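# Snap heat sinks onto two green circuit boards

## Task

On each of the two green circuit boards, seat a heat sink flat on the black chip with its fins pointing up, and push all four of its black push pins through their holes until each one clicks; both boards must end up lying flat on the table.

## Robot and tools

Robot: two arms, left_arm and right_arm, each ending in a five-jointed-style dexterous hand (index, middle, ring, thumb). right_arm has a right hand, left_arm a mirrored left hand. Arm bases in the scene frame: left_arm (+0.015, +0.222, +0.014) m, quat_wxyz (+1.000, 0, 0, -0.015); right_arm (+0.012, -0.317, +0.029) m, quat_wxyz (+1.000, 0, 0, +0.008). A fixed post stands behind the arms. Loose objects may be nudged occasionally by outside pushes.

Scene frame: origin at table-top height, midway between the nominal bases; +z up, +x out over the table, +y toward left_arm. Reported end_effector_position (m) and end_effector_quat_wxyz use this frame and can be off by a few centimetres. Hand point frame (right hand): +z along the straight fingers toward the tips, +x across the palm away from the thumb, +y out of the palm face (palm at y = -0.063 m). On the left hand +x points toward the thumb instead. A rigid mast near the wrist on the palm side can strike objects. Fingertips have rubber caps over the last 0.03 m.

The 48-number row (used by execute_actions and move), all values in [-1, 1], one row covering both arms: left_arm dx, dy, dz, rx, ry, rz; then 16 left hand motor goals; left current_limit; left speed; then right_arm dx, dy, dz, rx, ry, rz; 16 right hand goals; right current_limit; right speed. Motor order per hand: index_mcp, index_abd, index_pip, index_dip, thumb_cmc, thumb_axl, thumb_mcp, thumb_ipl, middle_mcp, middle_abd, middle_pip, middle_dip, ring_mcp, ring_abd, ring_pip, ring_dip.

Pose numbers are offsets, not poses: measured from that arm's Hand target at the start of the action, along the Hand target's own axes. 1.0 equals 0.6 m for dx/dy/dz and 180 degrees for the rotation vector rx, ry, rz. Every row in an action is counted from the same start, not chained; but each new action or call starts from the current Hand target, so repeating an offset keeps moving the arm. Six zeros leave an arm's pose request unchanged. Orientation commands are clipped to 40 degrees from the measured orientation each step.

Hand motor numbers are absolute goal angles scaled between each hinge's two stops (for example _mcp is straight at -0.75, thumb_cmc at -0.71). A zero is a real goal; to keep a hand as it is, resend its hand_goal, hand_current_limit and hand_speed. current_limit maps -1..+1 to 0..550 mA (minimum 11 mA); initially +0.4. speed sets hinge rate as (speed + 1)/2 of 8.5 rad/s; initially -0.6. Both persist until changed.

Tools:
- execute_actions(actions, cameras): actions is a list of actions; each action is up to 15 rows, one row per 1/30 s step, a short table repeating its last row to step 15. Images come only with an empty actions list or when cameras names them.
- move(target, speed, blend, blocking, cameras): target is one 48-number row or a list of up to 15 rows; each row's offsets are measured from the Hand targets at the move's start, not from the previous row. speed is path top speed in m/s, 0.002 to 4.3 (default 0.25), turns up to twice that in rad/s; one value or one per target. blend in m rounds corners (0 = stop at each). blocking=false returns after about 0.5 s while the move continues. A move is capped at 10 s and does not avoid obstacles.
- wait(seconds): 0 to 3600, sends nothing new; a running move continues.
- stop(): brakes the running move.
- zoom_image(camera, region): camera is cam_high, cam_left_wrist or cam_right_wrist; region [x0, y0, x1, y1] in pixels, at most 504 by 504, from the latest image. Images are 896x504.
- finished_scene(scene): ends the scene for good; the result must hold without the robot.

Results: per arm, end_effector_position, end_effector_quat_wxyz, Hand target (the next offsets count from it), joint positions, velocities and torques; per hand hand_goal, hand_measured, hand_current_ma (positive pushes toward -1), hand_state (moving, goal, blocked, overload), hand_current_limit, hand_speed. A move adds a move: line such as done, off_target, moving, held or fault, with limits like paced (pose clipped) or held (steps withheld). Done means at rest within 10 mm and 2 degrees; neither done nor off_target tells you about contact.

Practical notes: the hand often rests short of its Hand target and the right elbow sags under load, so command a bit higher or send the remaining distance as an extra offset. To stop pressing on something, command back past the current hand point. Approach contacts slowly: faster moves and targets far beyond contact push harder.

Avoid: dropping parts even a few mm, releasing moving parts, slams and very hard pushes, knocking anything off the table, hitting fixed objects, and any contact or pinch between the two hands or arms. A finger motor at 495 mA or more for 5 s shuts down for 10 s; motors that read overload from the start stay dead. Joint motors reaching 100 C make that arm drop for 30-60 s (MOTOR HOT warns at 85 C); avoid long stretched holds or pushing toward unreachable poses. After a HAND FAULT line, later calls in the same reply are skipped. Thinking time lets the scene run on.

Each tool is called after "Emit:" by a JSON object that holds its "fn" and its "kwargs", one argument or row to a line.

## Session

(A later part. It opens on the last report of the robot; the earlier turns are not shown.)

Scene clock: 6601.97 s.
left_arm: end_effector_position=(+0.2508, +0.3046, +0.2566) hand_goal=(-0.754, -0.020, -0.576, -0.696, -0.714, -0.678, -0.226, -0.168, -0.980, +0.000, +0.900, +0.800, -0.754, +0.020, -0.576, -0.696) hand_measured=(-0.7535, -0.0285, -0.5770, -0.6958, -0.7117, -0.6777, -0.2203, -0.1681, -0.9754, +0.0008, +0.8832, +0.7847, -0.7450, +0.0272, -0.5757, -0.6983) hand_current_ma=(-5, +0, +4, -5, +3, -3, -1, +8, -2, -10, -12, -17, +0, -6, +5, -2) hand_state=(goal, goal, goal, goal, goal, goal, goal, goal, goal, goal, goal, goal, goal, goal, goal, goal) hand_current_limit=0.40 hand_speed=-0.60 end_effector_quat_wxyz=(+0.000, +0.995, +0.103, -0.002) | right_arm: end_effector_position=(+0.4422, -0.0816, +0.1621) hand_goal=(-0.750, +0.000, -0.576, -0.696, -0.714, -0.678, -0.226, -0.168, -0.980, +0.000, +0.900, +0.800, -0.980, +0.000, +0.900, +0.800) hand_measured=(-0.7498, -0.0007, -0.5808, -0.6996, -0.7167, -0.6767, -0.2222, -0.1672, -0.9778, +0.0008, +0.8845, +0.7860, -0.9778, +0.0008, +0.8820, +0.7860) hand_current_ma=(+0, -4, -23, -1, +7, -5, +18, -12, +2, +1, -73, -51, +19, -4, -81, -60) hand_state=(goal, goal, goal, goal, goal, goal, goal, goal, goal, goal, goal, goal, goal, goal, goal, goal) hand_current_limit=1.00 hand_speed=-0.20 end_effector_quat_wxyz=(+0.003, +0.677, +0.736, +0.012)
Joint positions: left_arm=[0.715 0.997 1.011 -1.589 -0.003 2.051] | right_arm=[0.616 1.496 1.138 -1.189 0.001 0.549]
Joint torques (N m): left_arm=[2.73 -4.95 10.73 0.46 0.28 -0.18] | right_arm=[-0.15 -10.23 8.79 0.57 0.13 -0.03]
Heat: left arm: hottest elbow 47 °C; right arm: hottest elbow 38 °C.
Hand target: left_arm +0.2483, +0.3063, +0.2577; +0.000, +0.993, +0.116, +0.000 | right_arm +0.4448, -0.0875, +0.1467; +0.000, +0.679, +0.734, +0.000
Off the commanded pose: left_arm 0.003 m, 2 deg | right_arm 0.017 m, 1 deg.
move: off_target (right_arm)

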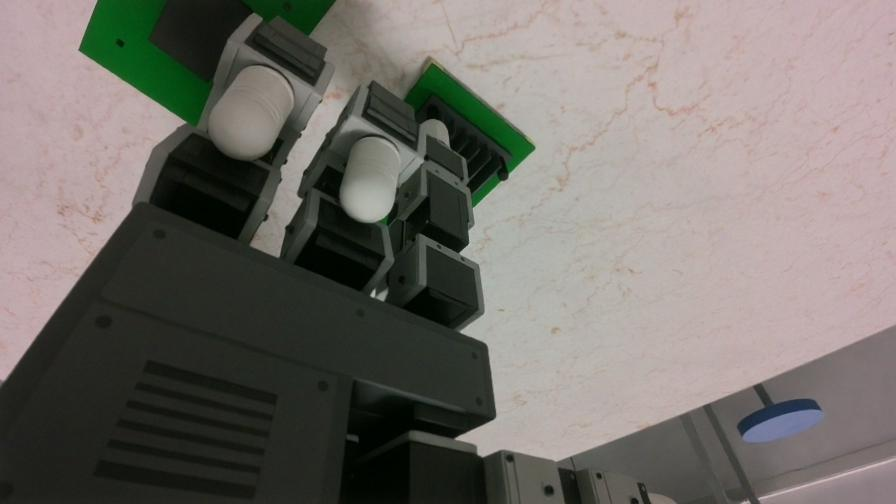

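Emit:
{"fn": "move", "kwargs": {
  "target": [0,0,0,0,0,0,-0.754,-0.02,-0.576,-0.696,-0.714,-0.678,-0.226,-0.168,-0.98,0,0.9,0.8,-0.754,0.02,-0.576,-0.696,0.4,-0.6,-0.002,-0.004,0.025,0.015,-0.006,0,-0.735,0,-0.57,-0.696,-0.714,-0.678,-0.226,-0.168,-0.98,0,0.9,0.8,-0.98,0,0.9,0.8,1.0,-0.2],
  "speed": 0.03,
  "cameras": ["cam_right_wrist"]
}}

Emit:
{"fn": "zoom_image", "kwargs": {
  "camera": "cam_right_wrist",
  "region": [370, 50, 490, 140]
}}

Scene clock: 6609.60 s.
left_arm: end_effector_position=(+0.2508, +0.3046, +0.2566) hand_goal=(-0.754, -0.020, -0.576, -0.696, -0.714, -0.678, -0.226, -0.168, -0.980, +0.000, +0.900, +0.800, -0.754, +0.020, -0.576, -0.696) hand_measured=(-0.7523, -0.0300, -0.5757, -0.6958, -0.7142, -0.6777, -0.2203, -0.1681, -0.9754, +0.0008, +0.8832, +0.7860, -0.7462, +0.0272, -0.5757, -0.6983) hand_current_ma=(-9, -2, +5, +1, +8, +1, +6, +13, -2, -2, -5, -11, -11, +3, +1, +4) hand_state=(goal, goal, goal, goal, goal, goal, goal, goal, goal, goal, goal, goal, goal, goal, goal, goal) hand_current_limit=0.40 hand_speed=-0.60 end_effector_quat_wxyz=(+0.000, +0.995, +0.103, -0.002) | right_arm: end_effector_position=(+0.4411, -0.0819, +0.1605) hand_goal=(-0.736, +0.000, -0.570, -0.696, -0.714, -0.678, -0.226, -0.168, -0.980, +0.000, +0.900, +0.800, -0.980, +0.000, +0.900, +0.800) hand_measured=(-0.7438, +0.0052, -0.5782, -0.7009, -0.7167, -0.6777, -0.2212, -0.1681, -0.9778, -0.0007, +0.8845, +0.7860, -0.9778, -0.0007, +0.8820, +0.7860) hand_current_ma=(-30, +14, -36, -7, +2, +1, +8, -10, +5, +7, -64, -62, +9, -4, -82, -64) hand_state=(goal, goal, goal, goal, goal, goal, goal, goal, goal, goal, goal, goal, goal, goal, goal, goal) hand_current_limit=1.00 hand_speed=-0.20 end_effector_quat_wxyz=(+0.001, +0.677, +0.736, +0.008)
Joint positions: left_arm=[0.715 0.997 1.011 -1.589 -0.003 2.051] | right_arm=[0.616 1.499 1.138 -1.193 -0.001 0.549]
Joint torques (N m): left_arm=[1.96 -4.72 10.95 0.2 0.31 -0.15] | right_arm=[-0.38 -7.77 9.33 -0.14 -0.11 -0.06]
Heat: left arm: hottest elbow 47 °C; right arm: hottest elbow 39 °C.
Hand target: left_arm +0.2483, +0.3063, +0.2577; +0.000, +0.993, +0.116, +0.000 | right_arm +0.4425, -0.0887, +0.1317; -0.009, +0.679, +0.734, -0.023
Off the commanded pose: left_arm 0.003 m, 2 deg | right_arm 0.030 m, 4 deg.
move: off_target (right_arm)

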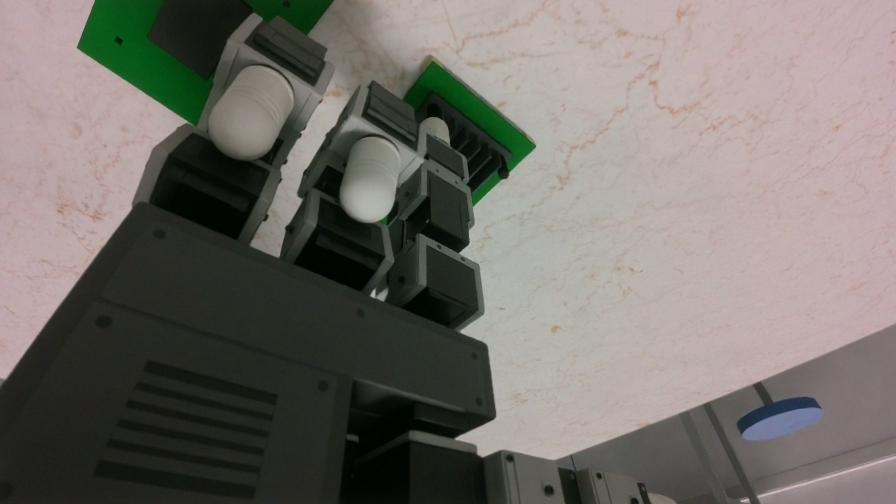

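Scaled by 4.200 from the camera's image (finer frame: 1280x720).

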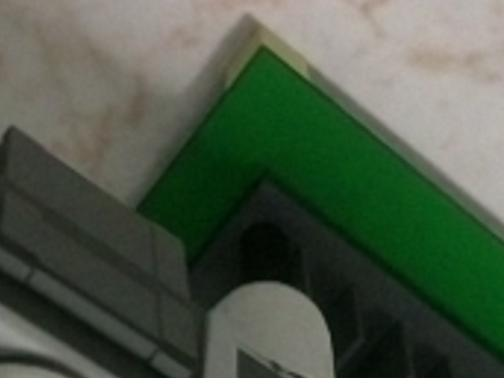

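Emit:
{"fn": "move", "kwargs": {
  "target": [0,0,0,0,0,0,-0.754,-0.02,-0.576,-0.696,-0.714,-0.678,-0.226,-0.168,-0.98,0,0.9,0.8,-0.754,0.02,-0.576,-0.696,0.4,-0.6,0,0,0.0333,0.01,-0.003,0,-0.72,0,-0.56,-0.69,-0.714,-0.678,-0.226,-0.168,-0.98,0,0.9,0.8,-0.98,0,0.9,0.8,1.0,-0.2],
  "speed": 0.03,
  "cameras": ["cam_right_wrist"]
}}

Emit:
{"fn": "zoom_image", "kwargs": {
  "camera": "cam_right_wrist",
  "region": [370, 50, 490, 140]
}}

Scene clock: 6620.13 s.
left_arm: end_effector_position=(+0.2508, +0.3046, +0.2566) hand_goal=(-0.754, -0.020, -0.576, -0.696, -0.714, -0.678, -0.226, -0.168, -0.980, +0.000, +0.900, +0.800, -0.754, +0.020, -0.576, -0.696) hand_measured=(-0.7535, -0.0300, -0.5744, -0.6958, -0.7142, -0.6777, -0.2203, -0.1672, -0.9754, +0.0023, +0.8832, +0.7847, -0.7462, +0.0272, -0.5757, -0.6983) hand_current_ma=(-9, +3, +2, -2, +8, +0, +4, +7, -9, -6, -11, -14, -9, -2, +4, -3) hand_state=(goal, goal, goal, goal, goal, goal, goal, goal, goal, goal, goal, goal, goal, goal, goal, goal) hand_current_limit=0.40 hand_speed=-0.60 end_effector_quat_wxyz=(+0.000, +0.995, +0.103, -0.002) | right_arm: end_effector_position=(+0.4419, -0.0812, +0.1592) hand_goal=(-0.720, +0.000, -0.560, -0.690, -0.714, -0.678, -0.226, -0.168, -0.980, +0.000, +0.900, +0.800, -0.980, +0.000, +0.900, +0.800) hand_measured=(-0.7486, -0.0021, -0.5757, -0.7009, -0.7154, -0.6777, -0.2212, -0.1672, -0.9766, -0.0007, +0.8845, +0.7860, -0.9766, -0.0007, +0.8832, +0.7860) hand_current_ma=(-123, -3, -69, -38, +4, -4, +12, +4, +0, +1, -68, -63, +14, -1, -80, -53) hand_state=(blocked, goal, goal, goal, goal, goal, goal, goal, goal, goal, goal, goal, goal, goal, goal, goal) hand_current_limit=1.00 hand_speed=-0.20 end_effector_quat_wxyz=(-0.001, +0.677, +0.736, +0.007)
Joint positions: left_arm=[0.715 0.997 1.011 -1.589 -0.003 2.051] | right_arm=[0.615 1.505 1.143 -1.196 -0.005 0.549]
Joint torques (N m): left_arm=[1.67 -4.66 10.92 0.29 0.29 -0.16] | right_arm=[-0.62 -5.66 8.01 0.27 -0.29 -0.08]
Heat: left arm: hottest elbow 47 °C; right arm: hottest elbow 39 °C.
Hand target: left_arm +0.2483, +0.3063, +0.2577; +0.000, +0.993, +0.116, +0.000 | right_arm +0.4416, -0.0891, +0.1116; -0.016, +0.678, +0.734, -0.038
Off the commanded pose: left_arm 0.003 m, 2 deg | right_arm 0.048 m, 5 deg.
move: off_target (right_arm)

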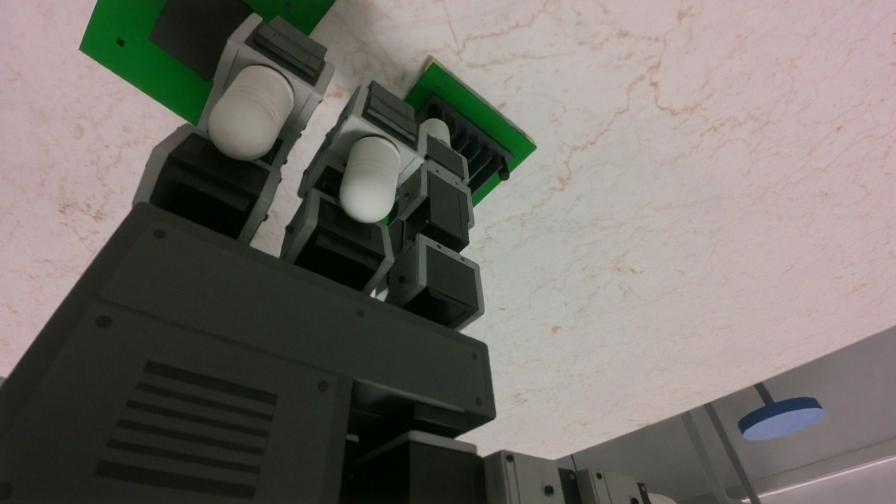

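Scaled by 4.200 from the camera's image (finer frame: 1280x720).

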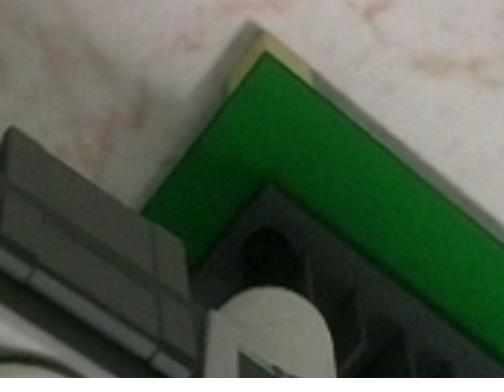

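Emit:
{"fn": "move", "kwargs": {
  "target": [0,0,0,0,0,0,-0.754,-0.02,-0.576,-0.696,-0.714,-0.678,-0.226,-0.168,-0.98,0,0.9,0.8,-0.754,0.02,-0.576,-0.696,0.4,-0.6,0,0,0.0333,0.008,-0.002,0,-0.70,0,-0.55,-0.69,-0.714,-0.678,-0.226,-0.168,-0.98,0,0.9,0.8,-0.98,0,0.9,0.8,1.0,-0.2],
  "speed": 0.03,
  "cameras": ["cam_right_wrist"]
}}

Emit:
{"fn": "zoom_image", "kwargs": {
  "camera": "cam_right_wrist",
  "region": [370, 50, 490, 140]
}}

Scene clock: 6627.43 s.
left_arm: end_effector_position=(+0.2508, +0.3046, +0.2566) hand_goal=(-0.754, -0.020, -0.576, -0.696, -0.714, -0.678, -0.226, -0.168, -0.980, +0.000, +0.900, +0.800, -0.754, +0.020, -0.576, -0.696) hand_measured=(-0.7523, -0.0300, -0.5757, -0.6971, -0.7129, -0.6777, -0.2203, -0.1672, -0.9754, +0.0008, +0.8832, +0.7847, -0.7462, +0.0272, -0.5757, -0.6971) hand_current_ma=(+2, -3, +6, -13, +7, -5, +1, +3, +7, -7, +1, -6, -4, -3, +5, +10) hand_state=(goal, goal, goal, goal, goal, goal, goal, goal, goal, goal, goal, goal, goal, goal, goal, goal) hand_current_limit=0.40 hand_speed=-0.60 end_effector_quat_wxyz=(+0.000, +0.995, +0.103, -0.002) | right_arm: end_effector_position=(+0.4427, -0.0807, +0.1585) hand_goal=(-0.700, +0.000, -0.550, -0.690, -0.714, -0.678, -0.226, -0.168, -0.980, +0.000, +0.900, +0.800, -0.980, +0.000, +0.900, +0.800) hand_measured=(-0.7486, -0.0109, -0.5770, -0.7060, -0.7167, -0.6777, -0.2212, -0.1681, -0.9766, -0.0007, +0.8845, +0.7860, -0.9778, -0.0007, +0.8820, +0.7860) hand_current_ma=(-226, -31, -122, -55, -1, +1, +12, -13, +2, +5, -63, -50, +15, +0, -77, -62) hand_state=(blocked, goal, blocked, goal, goal, goal, goal, goal, goal, goal, goal, goal, goal, goal, goal, goal) hand_current_limit=1.00 hand_speed=-0.20 end_effector_quat_wxyz=(-0.003, +0.678, +0.735, +0.007)
Joint positions: left_arm=[0.715 0.997 1.011 -1.589 -0.003 2.051] | right_arm=[0.613 1.509 1.145 -1.196 -0.009 0.549]
Joint torques (N m): left_arm=[2.9 -4.66 10.92 0.34 0.3 -0.16] | right_arm=[-0.44 -4.07 6.45 0.88 -0.42 -0.11]
Heat: left arm: hottest elbow 47 °C; right arm: hottest elbow 39 °C.
Hand target: left_arm +0.2483, +0.3063, +0.2577; +0.000, +0.993, +0.116, +0.000 | right_arm +0.4402, -0.0899, +0.0918; -0.022, +0.678, +0.733, -0.049
Off the commanded pose: left_arm 0.003 m, 2 deg | right_arm 0.067 m, 7 deg.
move: off_target (right_arm)

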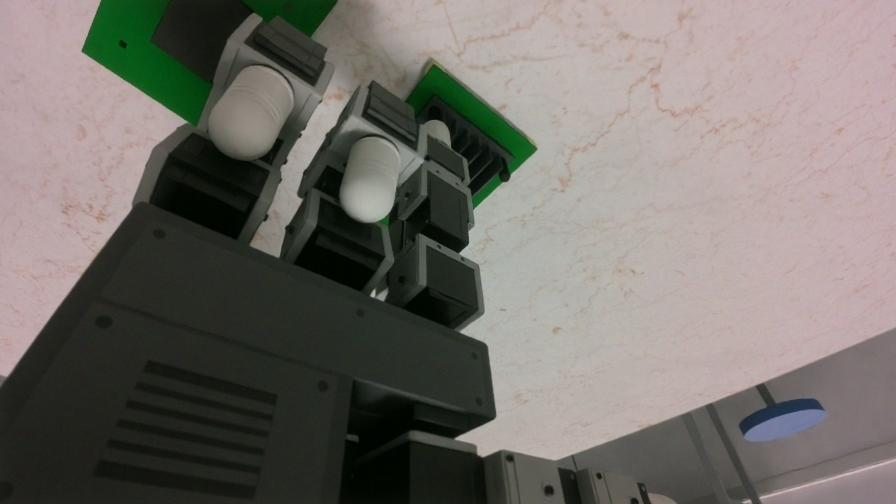

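Scaled by 4.200 from the camera's image (finer frame: 1280x720).

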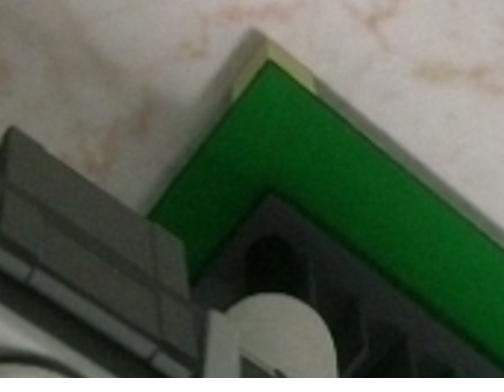

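Emit:
{"fn": "move", "kwargs": {
  "target": [0,0,0,0,0,0,-0.754,-0.02,-0.576,-0.696,-0.714,-0.678,-0.226,-0.168,-0.98,0,0.9,0.8,-0.754,0.02,-0.576,-0.696,0.4,-0.6,0,-0.002,0.0333,0.007,-0.001,0,-0.685,0,-0.54,-0.68,-0.714,-0.678,-0.226,-0.168,-0.98,0,0.9,0.8,-0.98,0,0.9,0.8,1.0,-0.2],
  "speed": 0.03,
  "cameras": ["cam_right_wrist"]
}}

Emit:
{"fn": "zoom_image", "kwargs": {
  "camera": "cam_right_wrist",
  "region": [370, 50, 490, 140]
}}

Scene clock: 6638.70 s.
left_arm: end_effector_position=(+0.2508, +0.3046, +0.2566) hand_goal=(-0.754, -0.020, -0.576, -0.696, -0.714, -0.678, -0.226, -0.168, -0.980, +0.000, +0.900, +0.800, -0.754, +0.020, -0.576, -0.696) hand_measured=(-0.7523, -0.0300, -0.5757, -0.6958, -0.7129, -0.6767, -0.2203, -0.1672, -0.9742, +0.0023, +0.8845, +0.7860, -0.7462, +0.0257, -0.5744, -0.6983) hand_current_ma=(-4, +6, +7, -9, +13, -2, -1, +13, -4, -4, -2, -8, -7, -6, -8, +1) hand_state=(goal, goal, goal, goal, goal, goal, goal, goal, goal, goal, goal, goal, goal, goal, goal, goal) hand_current_limit=0.40 hand_speed=-0.60 end_effector_quat_wxyz=(+0.000, +0.995, +0.103, -0.002) | right_arm: end_effector_position=(+0.4426, -0.0804, +0.1577) hand_goal=(-0.686, +0.000, -0.540, -0.680, -0.714, -0.678, -0.226, -0.168, -0.980, +0.000, +0.900, +0.800, -0.980, +0.000, +0.900, +0.800) hand_measured=(-0.7486, -0.0183, -0.5770, -0.7060, -0.7167, -0.6767, -0.2212, -0.1681, -0.9778, -0.0007, +0.8845, +0.7860, -0.9766, -0.0007, +0.8820, +0.7860) hand_current_ma=(-283, -48, -165, -101, +5, +1, +16, -1, -6, +7, -72, -58, +15, -3, -79, -59) hand_state=(blocked, goal, blocked, blocked, goal, goal, goal, goal, goal, goal, goal, goal, goal, goal, goal, goal) hand_current_limit=1.00 hand_speed=-0.20 end_effector_quat_wxyz=(-0.005, +0.678, +0.735, +0.007)
Joint positions: left_arm=[0.715 0.997 1.011 -1.589 -0.003 2.051] | right_arm=[0.612 1.51 1.145 -1.195 -0.013 0.549]
Joint torques (N m): left_arm=[2.02 -5.01 10.93 0.58 0.32 -0.2] | right_arm=[-0.32 -2.96 4.36 1.62 -0.59 -0.1]
Heat: left arm: hottest elbow 47 °C; right arm: hottest elbow 38 °C.
Hand target: left_arm +0.2483, +0.3063, +0.2577; +0.000, +0.993, +0.116, +0.000 | right_arm +0.4370, -0.0908, +0.0720; -0.028, +0.678, +0.732, -0.058
Off the commanded pose: left_arm 0.003 m, 2 deg | right_arm 0.086 m, 8 deg.
move: off_target (right_arm)

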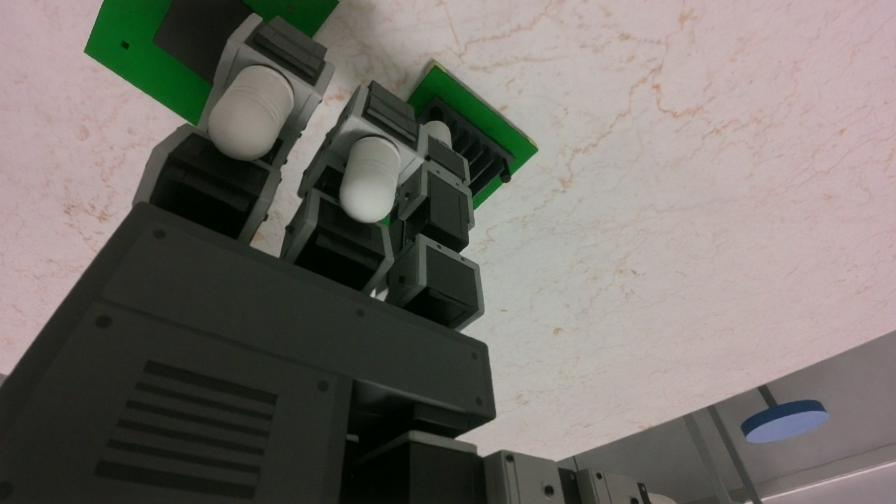

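Scaled by 4.200 from the camera's image (finer frame: 1280x720).

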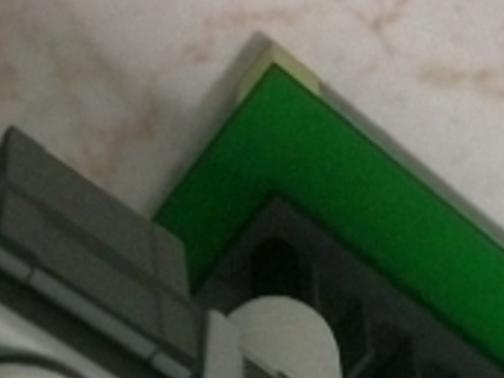

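Emit:
{"fn": "move", "kwargs": {
  "target": [0,0,0,0,0,0,-0.754,-0.02,-0.576,-0.696,-0.714,-0.678,-0.226,-0.168,-0.98,0,0.9,0.8,-0.754,0.02,-0.576,-0.696,0.4,-0.6,0,-0.002,0.0333,0.007,-0.001,0,-0.67,0,-0.53,-0.67,-0.714,-0.678,-0.226,-0.168,-0.98,0,0.9,0.8,-0.98,0,0.9,0.8,1.0,-0.2],
  "speed": 0.03,
  "cameras": ["cam_right_wrist"]
}}

Emit:
{"fn": "zoom_image", "kwargs": {
  "camera": "cam_right_wrist",
  "region": [370, 50, 490, 140]
}}

Scene clock: 6648.40 s.
left_arm: end_effector_position=(+0.2508, +0.3046, +0.2566) hand_goal=(-0.754, -0.020, -0.576, -0.696, -0.714, -0.678, -0.226, -0.168, -0.980, +0.000, +0.900, +0.800, -0.754, +0.020, -0.576, -0.696) hand_measured=(-0.7523, -0.0314, -0.5757, -0.6971, -0.7129, -0.6767, -0.2203, -0.1681, -0.9754, +0.0023, +0.8832, +0.7847, -0.7450, +0.0257, -0.5757, -0.6971) hand_current_ma=(+0, +2, +2, -15, +13, -4, +2, +9, +1, -6, -6, -14, -1, -1, +5, +7) hand_state=(goal, goal, goal, goal, goal, goal, goal, goal, goal, goal, goal, goal, goal, goal, goal, goal) hand_current_limit=0.40 hand_speed=-0.60 end_effector_quat_wxyz=(+0.000, +0.995, +0.103, -0.002) | right_arm: end_effector_position=(+0.4429, -0.0786, +0.1572) hand_goal=(-0.670, +0.000, -0.530, -0.670, -0.714, -0.678, -0.226, -0.168, -0.980, +0.000, +0.900, +0.800, -0.980, +0.000, +0.900, +0.800) hand_measured=(-0.7511, -0.0461, -0.5782, -0.7073, -0.7154, -0.6777, -0.2212, -0.1681, -0.9778, -0.0007, +0.8832, +0.7860, -0.9778, -0.0007, +0.8832, +0.7860) hand_current_ma=(-376, -129, -220, -158, +4, -7, +9, -8, +5, +9, -73, -54, +10, -2, -75, -61) hand_state=(blocked, blocked, blocked, blocked, goal, goal, goal, goal, goal, goal, goal, goal, goal, goal, goal, goal) hand_current_limit=1.00 hand_speed=-0.20 end_effector_quat_wxyz=(-0.009, +0.678, +0.735, +0.010)
Joint positions: left_arm=[0.715 0.997 1.011 -1.589 -0.003 2.051] | right_arm=[0.612 1.51 1.145 -1.189 -0.021 0.549]
Joint torques (N m): left_arm=[1.49 -6.01 10.85 0.4 0.31 -0.18] | right_arm=[-0.44 -1.61 2.39 2.15 -0.65 -0.11]
Heat: left arm: hottest elbow 47 °C; right arm: hottest elbow 37 °C.
Hand target: left_arm +0.2483, +0.3063, +0.2577; +0.000, +0.993, +0.116, +0.000 | right_arm +0.4334, -0.0919, +0.0524; -0.035, +0.677, +0.732, -0.068
Off the commanded pose: left_arm 0.003 m, 2 deg | right_arm 0.106 m, 9 deg.
move: off_target (right_arm)

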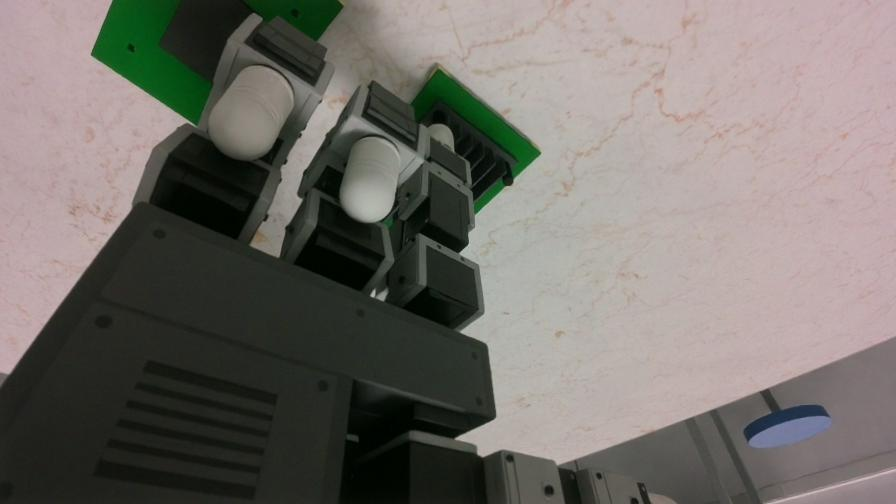

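Scaled by 4.200 from the camera's image (finer frame: 1280x720).

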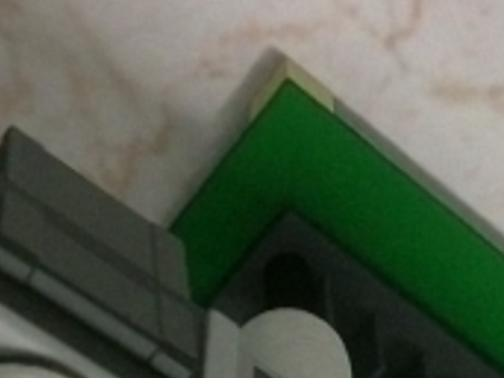

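Emit:
{"fn": "zoom_image", "kwargs": {
  "camera": "cam_right_wrist",
  "region": [410, 50, 560, 200]
}}

Emit:
{"fn": "zoom_image", "kwargs": {
  "camera": "cam_right_wrist",
  "region": [420, 90, 480, 150]
}}

Scaled by 3.360 from the camera's image (finer frame: 1280x720).

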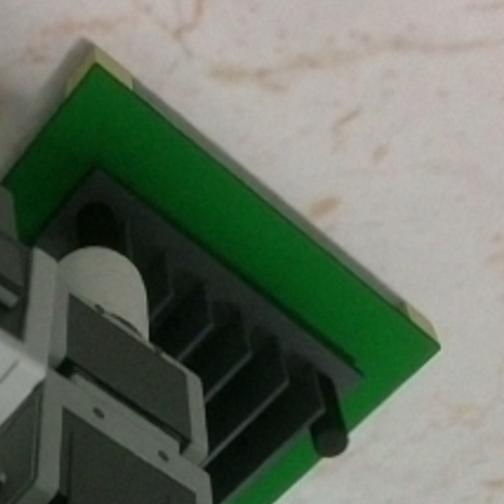

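Scaled by 8.400 from the camera's image (finer frame: 1280x720).

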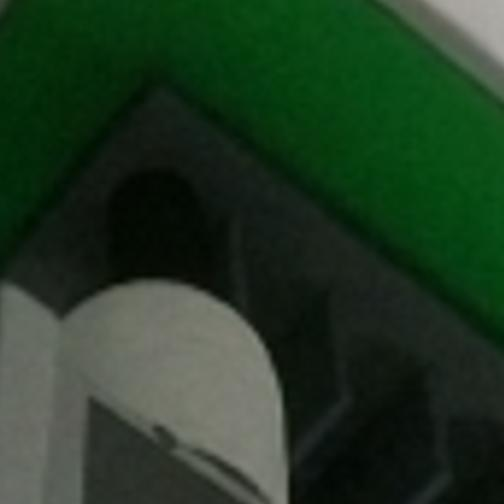

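Emit:
{"fn": "move", "kwargs": {
  "target": [0,0,0,0,0,0,-0.754,-0.02,-0.576,-0.696,-0.714,-0.678,-0.226,-0.168,-0.98,0,0.9,0.8,-0.754,0.02,-0.576,-0.696,0.4,-0.6,0.002,0.007,-0.11,-0.025,0.007,0,-0.73,0,-0.56,-0.69,-0.714,-0.678,-0.226,-0.168,-0.98,0,0.9,0.8,-0.98,0,0.9,0.8,1.0,-0.6],
  "speed": 0.04,
  "cameras": ["cam_right_wrist"]
}}

Emit:
{"fn": "zoom_image", "kwargs": {
  "camera": "cam_right_wrist",
  "region": [410, 50, 560, 200]
}}

Emit:
{"fn": "zoom_image", "kwargs": {
  "camera": "cam_right_wrist",
  "region": [370, 50, 490, 140]
}}

Scene clock: 6715.90 s.
left_arm: end_effector_position=(+0.2508, +0.3046, +0.2566) hand_goal=(-0.754, -0.020, -0.576, -0.696, -0.714, -0.678, -0.226, -0.168, -0.980, +0.000, +0.900, +0.800, -0.754, +0.020, -0.576, -0.696) hand_measured=(-0.7523, -0.0300, -0.5757, -0.6958, -0.7129, -0.6777, -0.2203, -0.1681, -0.9754, +0.0008, +0.8820, +0.7860, -0.7450, +0.0272, -0.5731, -0.6983) hand_current_ma=(+3, -2, +2, -9, +9, -4, +6, +4, +0, -9, -4, -13, -6, -3, +1, +5) hand_state=(goal, goal, goal, goal, goal, goal, goal, goal, goal, goal, goal, goal, goal, goal, goal, goal) hand_current_limit=0.40 hand_speed=-0.60 end_effector_quat_wxyz=(+0.000, +0.995, +0.103, -0.002) | right_arm: end_effector_position=(+0.4476, -0.0793, +0.1599) hand_goal=(-0.730, +0.000, -0.560, -0.690, -0.714, -0.678, -0.226, -0.168, -0.980, +0.000, +0.900, +0.800, -0.980, +0.000, +0.900, +0.800) hand_measured=(-0.7728, -0.0270, -0.5898, -0.7085, -0.7167, -0.6777, -0.2222, -0.1681, -0.9778, +0.0008, +0.8832, +0.7860, -0.9766, -0.0007, +0.8832, +0.7860) hand_current_ma=(-195, -79, -132, -71, -6, -3, +12, -7, -3, +0, -77, -65, +5, -3, -80, -63) hand_state=(blocked, blocked, blocked, goal, goal, goal, goal, goal, goal, goal, goal, goal, goal, goal, goal, goal) hand_current_limit=1.00 hand_speed=-0.60 end_effector_quat_wxyz=(-0.003, +0.677, +0.735, +0.011)
Joint positions: left_arm=[0.715 0.997 1.011 -1.589 -0.003 2.051] | right_arm=[0.609 1.514 1.154 -1.19 -0.011 0.543]
Joint torques (N m): left_arm=[1.85 -4.48 10.91 0.39 0.23 -0.17] | right_arm=[-0.21 -6.48 8.43 0.06 -0.18 -0.07]
Motor temperatures (°C): left_arm=[26 27 47 28 25 27] | right_arm=[26 29 33 27 25 27]
Heat: left arm: hottest elbow 47 °C; right arm: hottest elbow 33 °C.
Hand target: left_arm +0.2483, +0.3063, +0.2577; +0.000, +0.993, +0.116, +0.000 | right_arm +0.4468, -0.0870, +0.1169; -0.016, +0.679, +0.733, -0.031
Off the commanded pose: left_arm 0.003 m, 2 deg | right_arm 0.044 m, 5 deg.
move: off_target (right_arm)

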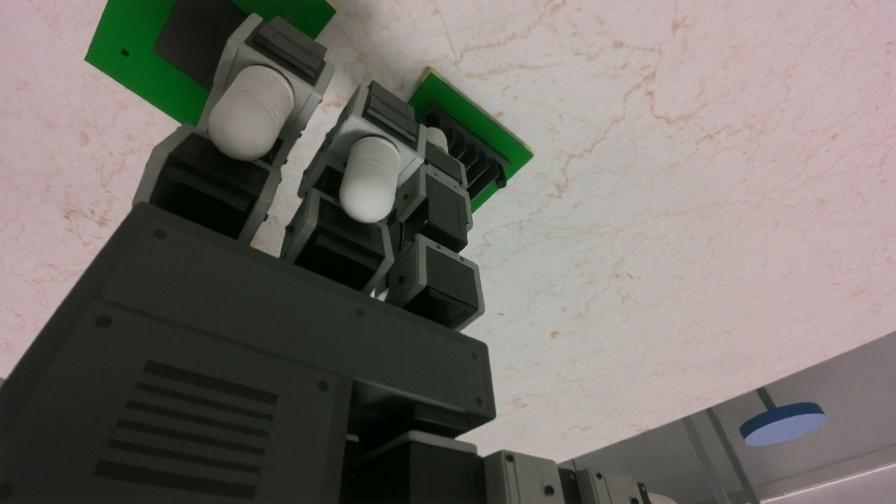

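Scaled by 3.360 from the camera's image (finer frame: 1280x720).

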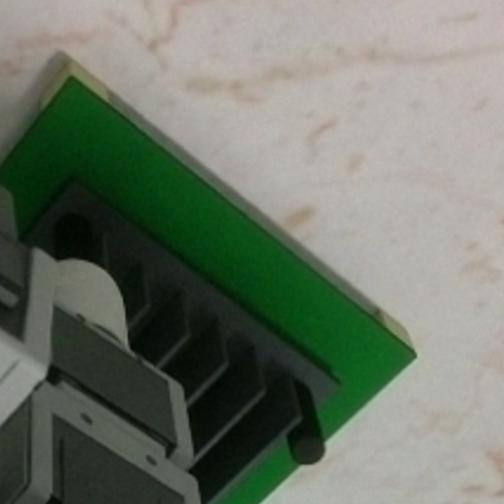

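Scaled by 4.200 from the camera's image (finer frame: 1280x720).

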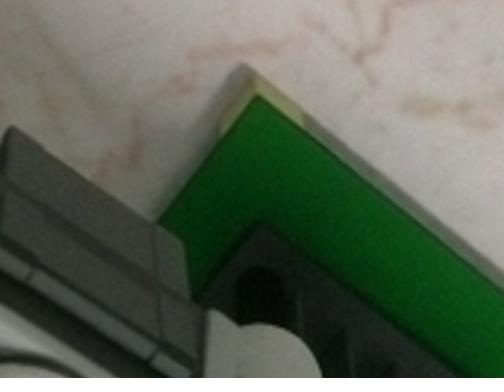

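Emit:
{"fn": "move", "kwargs": {
  "target": [0,0,0,0,0,0,-0.754,-0.02,-0.576,-0.696,-0.714,-0.678,-0.226,-0.168,-0.98,0,0.9,0.8,-0.754,0.02,-0.576,-0.696,0.4,-0.6,0,-0.003,-0.06,-0.01,0.004,0,-0.754,0,-0.576,-0.696,-0.714,-0.678,-0.226,-0.168,-0.98,0,0.9,0.8,-0.98,0,0.9,0.8,1.0,-0.6],
  "speed": 0.04,
  "cameras": ["cam_right_wrist"]
}}

Emit:
{"fn": "zoom_image", "kwargs": {
  "camera": "cam_right_wrist",
  "region": [410, 50, 560, 200]
}}

Emit:
{"fn": "zoom_image", "kwargs": {
  "camera": "cam_right_wrist",
  "region": [370, 50, 490, 140]
}}

Scene clock: 6726.60 s.
left_arm: end_effector_position=(+0.2508, +0.3046, +0.2566) hand_goal=(-0.754, -0.020, -0.576, -0.696, -0.714, -0.678, -0.226, -0.168, -0.980, +0.000, +0.900, +0.800, -0.754, +0.020, -0.576, -0.696) hand_measured=(-0.7535, -0.0300, -0.5757, -0.6971, -0.7142, -0.6777, -0.2203, -0.1672, -0.9754, +0.0008, +0.8832, +0.7860, -0.7462, +0.0257, -0.5744, -0.6983) hand_current_ma=(+4, -3, -1, -8, +5, +3, +6, +4, -3, -2, -11, -12, -5, -6, -4, +12) hand_state=(goal, goal, goal, goal, goal, goal, goal, goal, goal, goal, goal, goal, goal, goal, goal, goal) hand_current_limit=0.40 hand_speed=-0.60 end_effector_quat_wxyz=(+0.000, +0.995, +0.103, -0.002) | right_arm: end_effector_position=(+0.4417, -0.0835, +0.1591) hand_goal=(-0.754, +0.000, -0.576, -0.696, -0.714, -0.678, -0.226, -0.168, -0.980, +0.000, +0.900, +0.800, -0.980, +0.000, +0.900, +0.800) hand_measured=(-0.7366, +0.0198, -0.5693, -0.6932, -0.7142, -0.6777, -0.2222, -0.1672, -0.9778, +0.0008, +0.8832, +0.7860, -0.9778, -0.0007, +0.8820, +0.7860) hand_current_ma=(+72, +62, +24, +15, +13, -1, +9, -7, +5, +4, -68, -56, +11, +5, -75, -56) hand_state=(goal, blocked, goal, goal, goal, goal, goal, goal, goal, goal, goal, goal, goal, goal, goal, goal) hand_current_limit=1.00 hand_speed=-0.60 end_effector_quat_wxyz=(-0.006, +0.677, +0.736, -0.004)
Joint positions: left_arm=[0.715 0.997 1.011 -1.589 -0.003 2.051] | right_arm=[0.609 1.514 1.157 -1.224 -0.01 0.541]
Joint torques (N m): left_arm=[1.96 -5.01 11.12 0.35 0.22 -0.2] | right_arm=[-0.09 -10.23 11.23 -0.49 0.03 -0.02]
Heat: left arm: hottest elbow 47 °C; right arm: hottest elbow 34 °C.
Hand target: left_arm +0.2483, +0.3063, +0.2577; +0.000, +0.993, +0.116, +0.000 | right_arm +0.4474, -0.0861, +0.1531; -0.010, +0.679, +0.734, -0.015
Off the commanded pose: left_arm 0.003 m, 2 deg | right_arm 0.009 m, 1 deg.
move: done

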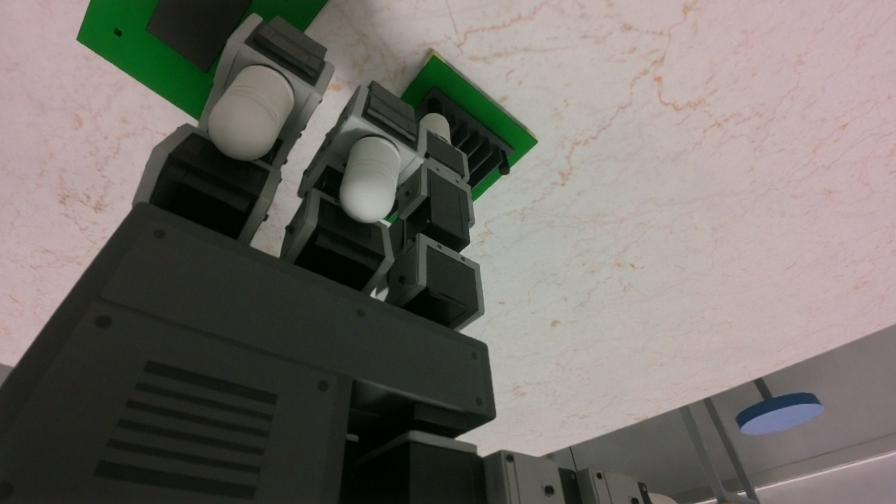

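Scaled by 3.360 from the camera's image (finer frame: 1280x720).

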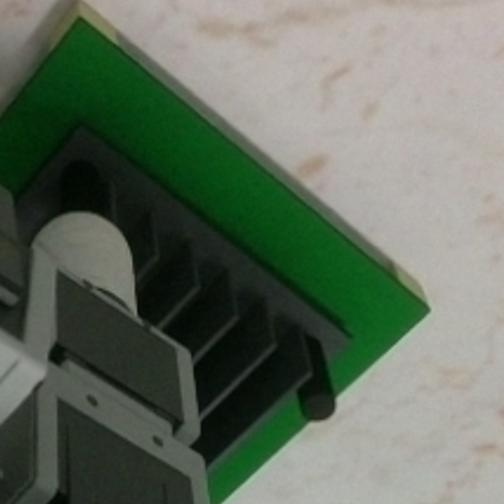

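Scaled by 4.200 from the camera's image (finer frame: 1280x720).

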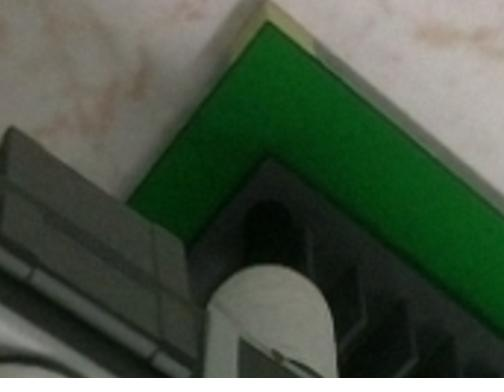

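Emit:
{"fn": "move", "kwargs": {
  "target": [0,0,0,0,0,0,-0.754,-0.02,-0.576,-0.696,-0.714,-0.678,-0.226,-0.168,-0.98,0,0.9,0.8,-0.754,0.02,-0.576,-0.696,0.4,-0.6,0,-0.002,-0.04,0.01,0.003,0,-0.754,0,-0.576,-0.696,-0.714,-0.678,-0.226,-0.168,-0.98,0,0.9,0.8,-0.98,0,0.9,0.8,1.0,-0.6],
  "speed": 0.04,
  "cameras": ["cam_right_wrist"]
}}

Emit:
{"fn": "zoom_image", "kwargs": {
  "camera": "cam_right_wrist",
  "region": [410, 50, 560, 200]
}}

Emit:
{"fn": "zoom_image", "kwargs": {
  "camera": "cam_right_wrist",
  "region": [370, 50, 490, 140]
}}

Scene clock: 6734.83 s.
left_arm: end_effector_position=(+0.2508, +0.3046, +0.2566) hand_goal=(-0.754, -0.020, -0.576, -0.696, -0.714, -0.678, -0.226, -0.168, -0.980, +0.000, +0.900, +0.800, -0.754, +0.020, -0.576, -0.696) hand_measured=(-0.7535, -0.0300, -0.5770, -0.6958, -0.7129, -0.6777, -0.2203, -0.1672, -0.9754, +0.0008, +0.8832, +0.7847, -0.7450, +0.0272, -0.5744, -0.6971) hand_current_ma=(-8, +2, +2, -12, +6, -6, +13, +7, +2, +1, -10, -11, -7, +6, -1, +1) hand_state=(goal, goal, goal, goal, goal, goal, goal, goal, goal, goal, goal, goal, goal, goal, goal, goal) hand_current_limit=0.40 hand_speed=-0.60 end_effector_quat_wxyz=(+0.000, +0.995, +0.103, -0.002) | right_arm: end_effector_position=(+0.4330, -0.0883, +0.1690) hand_goal=(-0.754, +0.000, -0.576, -0.696, -0.714, -0.678, -0.226, -0.168, -0.980, +0.000, +0.900, +0.800, -0.980, +0.000, +0.900, +0.800) hand_measured=(-0.7462, +0.0023, -0.5718, -0.6932, -0.7104, -0.6767, -0.2212, -0.1672, -0.9766, +0.0008, +0.8845, +0.7860, -0.9778, -0.0007, +0.8832, +0.7860) hand_current_ma=(+29, +6, +13, +19, +28, -14, +18, -10, +8, +3, -74, -58, +13, -3, -73, -57) hand_state=(goal, goal, goal, goal, goal, goal, goal, goal, goal, goal, goal, goal, goal, goal, goal, goal) hand_current_limit=1.00 hand_speed=-0.60 end_effector_quat_wxyz=(-0.024, +0.677, +0.735, -0.031)
Joint positions: left_arm=[0.715 0.997 1.011 -1.589 -0.003 2.051] | right_arm=[0.601 1.515 1.198 -1.325 -0.034 0.534]
Joint torques (N m): left_arm=[2.02 -4.6 10.59 0.49 0.25 -0.16] | right_arm=[-0.21 -11.11 12.96 -0.49 0.03 -0.06]
Heat: left arm: hottest elbow 47 °C; right arm: hottest elbow 35 °C.
Hand target: left_arm +0.2483, +0.3063, +0.2577; +0.000, +0.993, +0.116, +0.000 | right_arm +0.4471, -0.0861, +0.1769; -0.024, +0.679, +0.733, -0.024
Off the commanded pose: left_arm 0.003 m, 2 deg | right_arm 0.016 m, 1 deg.
move: off_target (right_arm)

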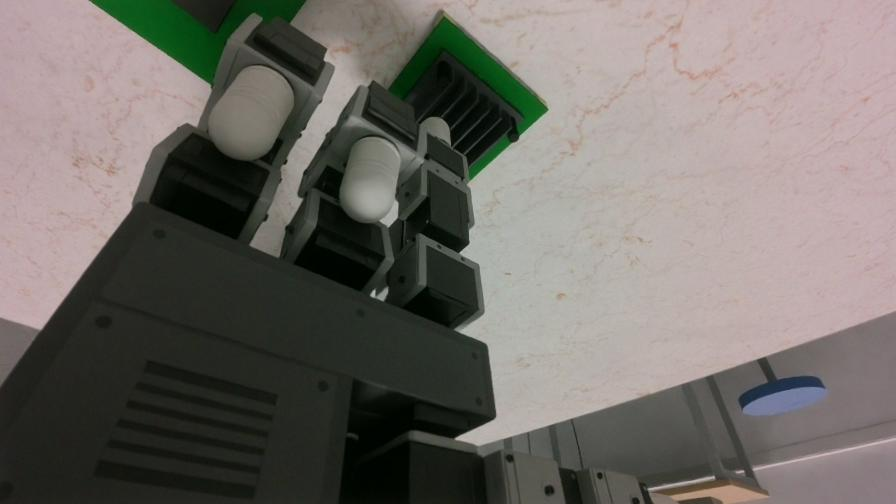

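Scaled by 3.360 from the camera's image (finer frame: 1280x720).

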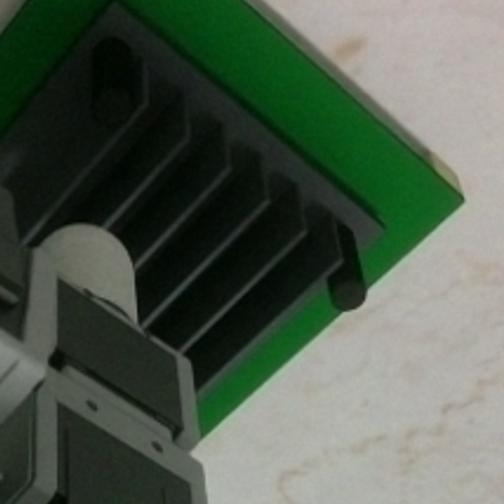

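Scaled by 4.200 from the camera's image (finer frame: 1280x720).

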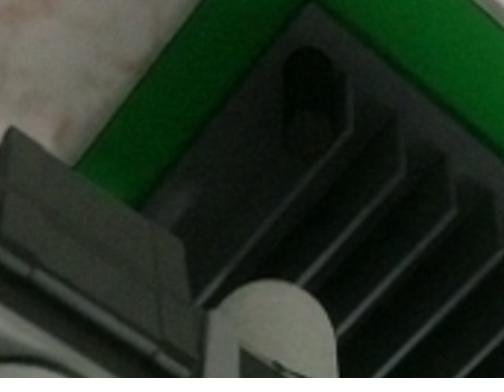

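Emit:
{"fn": "execute_actions", "kwargs": {
  "actions": [],
  "cameras": ["cam_high", "cam_left_wrist"]
}}

Scene clock: 6747.17 s.
left_arm: end_effector_position=(+0.2508, +0.3046, +0.2566) hand_goal=(-0.754, -0.020, -0.576, -0.696, -0.714, -0.678, -0.226, -0.168, -0.980, +0.000, +0.900, +0.800, -0.754, +0.020, -0.576, -0.696) hand_measured=(-0.7535, -0.0314, -0.5757, -0.6945, -0.7129, -0.6767, -0.2193, -0.1681, -0.9754, +0.0023, +0.8832, +0.7860, -0.7450, +0.0272, -0.5744, -0.6983) hand_current_ma=(-4, +0, +7, -7, +10, -5, +5, +4, -3, -8, -12, -11, -12, -1, +5, +9) hand_state=(goal, goal, goal, goal, goal, goal, goal, goal, goal, goal, goal, goal, goal, goal, goal, goal) hand_current_limit=0.40 hand_speed=-0.60 end_effector_quat_wxyz=(+0.000, +0.995, +0.103, -0.002) | right_arm: end_effector_position=(+0.4330, -0.0883, +0.1690) hand_goal=(-0.754, +0.000, -0.576, -0.696, -0.714, -0.678, -0.226, -0.168, -0.980, +0.000, +0.900, +0.800, -0.980, +0.000, +0.900, +0.800) hand_measured=(-0.7462, +0.0023, -0.5718, -0.6932, -0.7104, -0.6777, -0.2222, -0.1672, -0.9766, -0.0007, +0.8845, +0.7860, -0.9766, -0.0007, +0.8832, +0.7860) hand_current_ma=(+38, +11, +15, +24, +23, -5, +18, -9, +4, +14, -73, -55, +8, +0, -81, -58) hand_state=(goal, goal, goal, goal, goal, goal, goal, goal, goal, goal, goal, goal, goal, goal, goal, goal) hand_current_limit=1.00 hand_speed=-0.60 end_effector_quat_wxyz=(-0.024, +0.677, +0.735, -0.031)
Joint positions: left_arm=[0.715 0.997 1.011 -1.589 -0.003 2.051] | right_arm=[0.601 1.515 1.198 -1.325 -0.034 0.534]
Joint velocities: within noise
Joint torques (N m): left_arm=[2.61 -4.72 10.81 0.17 0.26 -0.23] | right_arm=[-0.15 -11.11 12.98 -0.43 0.04 -0.05]
Motor temperatures (°C): left_arm=[26 27 47 28 25 27] | right_arm=[26 29 36 26 24 27]
Heat: left arm: hottest elbow 47 °C; right arm: hottest elbow 36 °C.
Hand target: left_arm +0.2483, +0.3063, +0.2577; +0.000, +0.993, +0.116, +0.000 | right_arm +0.4471, -0.0861, +0.1769; -0.024, +0.679, +0.733, -0.024
Off the commanded pose: left_arm 0.003 m, 2 deg | right_arm 0.016 m, 1 deg.
Images, in order (width x height): cam_high 896x504, cam_left_wrist 896x504.

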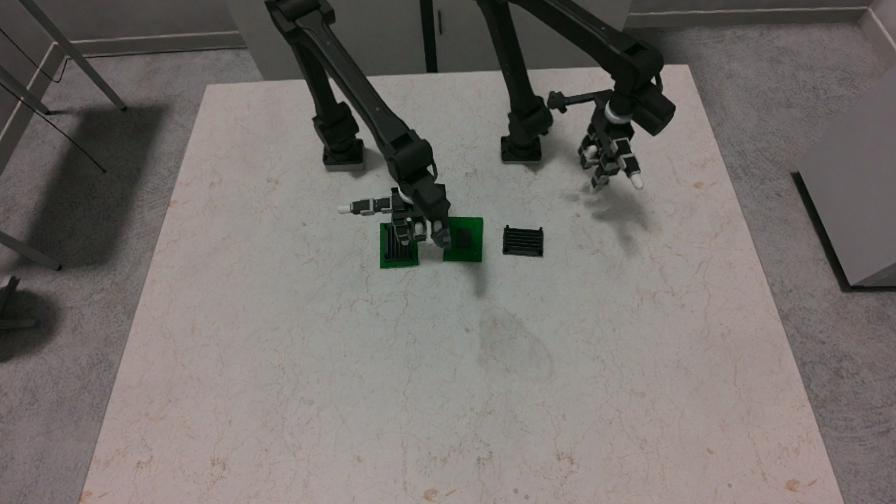

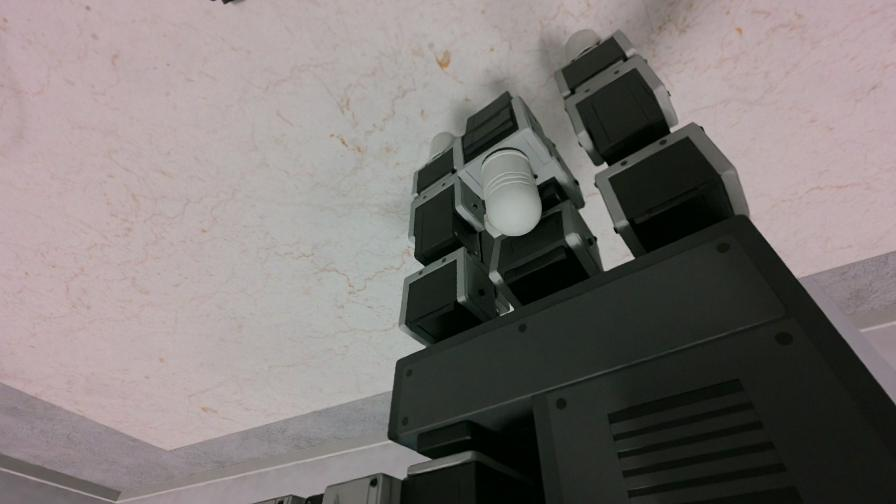

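Emit:
{"fn": "move", "kwargs": {
  "target": [
    [0,0,0,0,0,0,-0.754,-0.02,-0.576,-0.696,-0.714,-0.678,-0.226,-0.168,-0.98,0,0.9,0.8,-0.754,0.02,-0.576,-0.696,0.4,-0.6,0,0,-0.05,-0.022,-0.001,0,-0.754,0,-0.576,-0.696,-0.714,-0.678,-0.226,-0.168,-0.98,0,0.9,0.8,-0.98,0,0.9,0.8,0.6,-0.6],
    [0,0,0,0,0,0,-0.754,-0.02,-0.576,-0.696,-0.714,-0.678,-0.226,-0.168,-0.98,0,0.9,0.8,-0.754,0.02,-0.576,-0.696,0.4,-0.6,0,0,-0.09,-0.022,-0.001,0,-0.98,0,0.9,0.8,-0.714,-0.678,-0.226,-0.168,-0.98,0,0.9,0.8,-0.98,0,0.9,0.8,0.6,-0.6]
  ],
  "speed": 0.1
}}

Scene clock: 6762.53 s.
left_arm: end_effector_position=(+0.2508, +0.3046, +0.2566) hand_goal=(-0.754, -0.020, -0.576, -0.696, -0.714, -0.678, -0.226, -0.168, -0.980, +0.000, +0.900, +0.800, -0.754, +0.020, -0.576, -0.696) hand_measured=(-0.7523, -0.0314, -0.5770, -0.6958, -0.7142, -0.6767, -0.2193, -0.1681, -0.9754, +0.0008, +0.8845, +0.7860, -0.7450, +0.0257, -0.5744, -0.6971) hand_current_ma=(+2, +1, +6, -7, +10, +0, -1, +2, +4, -5, -5, -12, -7, -5, -7, -1) hand_state=(goal, goal, goal, goal, goal, goal, goal, goal, goal, goal, goal, goal, goal, goal, goal, goal) hand_current_limit=0.40 hand_speed=-0.60 end_effector_quat_wxyz=(+0.000, +0.995, +0.103, -0.002) | right_arm: end_effector_position=(+0.4407, -0.0901, +0.2131) hand_goal=(-0.980, +0.000, +0.900, +0.800, -0.714, -0.678, -0.226, -0.168, -0.980, +0.000, +0.900, +0.800, -0.980, +0.000, +0.900, +0.800) hand_measured=(-0.9754, +0.0023, +0.8858, +0.7834, -0.7104, -0.6767, -0.2212, -0.1681, -0.9766, -0.0007, +0.8845, +0.7860, -0.9778, -0.0007, +0.8832, +0.7860) hand_current_ma=(+22, -1, -65, -59, +19, -3, +16, -9, +5, +2, -71, -56, +10, -5, -87, -66) hand_state=(goal, goal, goal, goal, goal, goal, goal, goal, goal, goal, goal, goal, goal, goal, goal, goal) hand_current_limit=0.60 hand_speed=-0.60 end_effector_quat_wxyz=(-0.004, +0.677, +0.736, -0.015)
Joint positions: left_arm=[0.715 0.997 1.011 -1.589 -0.003 2.051] | right_arm=[0.601 1.475 1.264 -1.391 -0.001 0.534]
Joint torques (N m): left_arm=[1.61 -5.36 10.8 0.44 0.24 -0.17] | right_arm=[0.67 -12.45 13.33 -0.34 0.19 0.08]
Heat: left arm: hottest elbow 47 °C; right arm: hottest elbow 38 °C.
Hand target: left_arm +0.2483, +0.3063, +0.2577; +0.000, +0.993, +0.116, +0.000 | right_arm +0.4508, -0.0859, +0.2309; +0.000, +0.679, +0.734, +0.000
Off the commanded pose: left_arm 0.003 m, 2 deg | right_arm 0.021 m, 2 deg.
move: off_target (right_arm); target 2's new numbers were sent with right_arm's hand 0.021 m and 2 deg from that target


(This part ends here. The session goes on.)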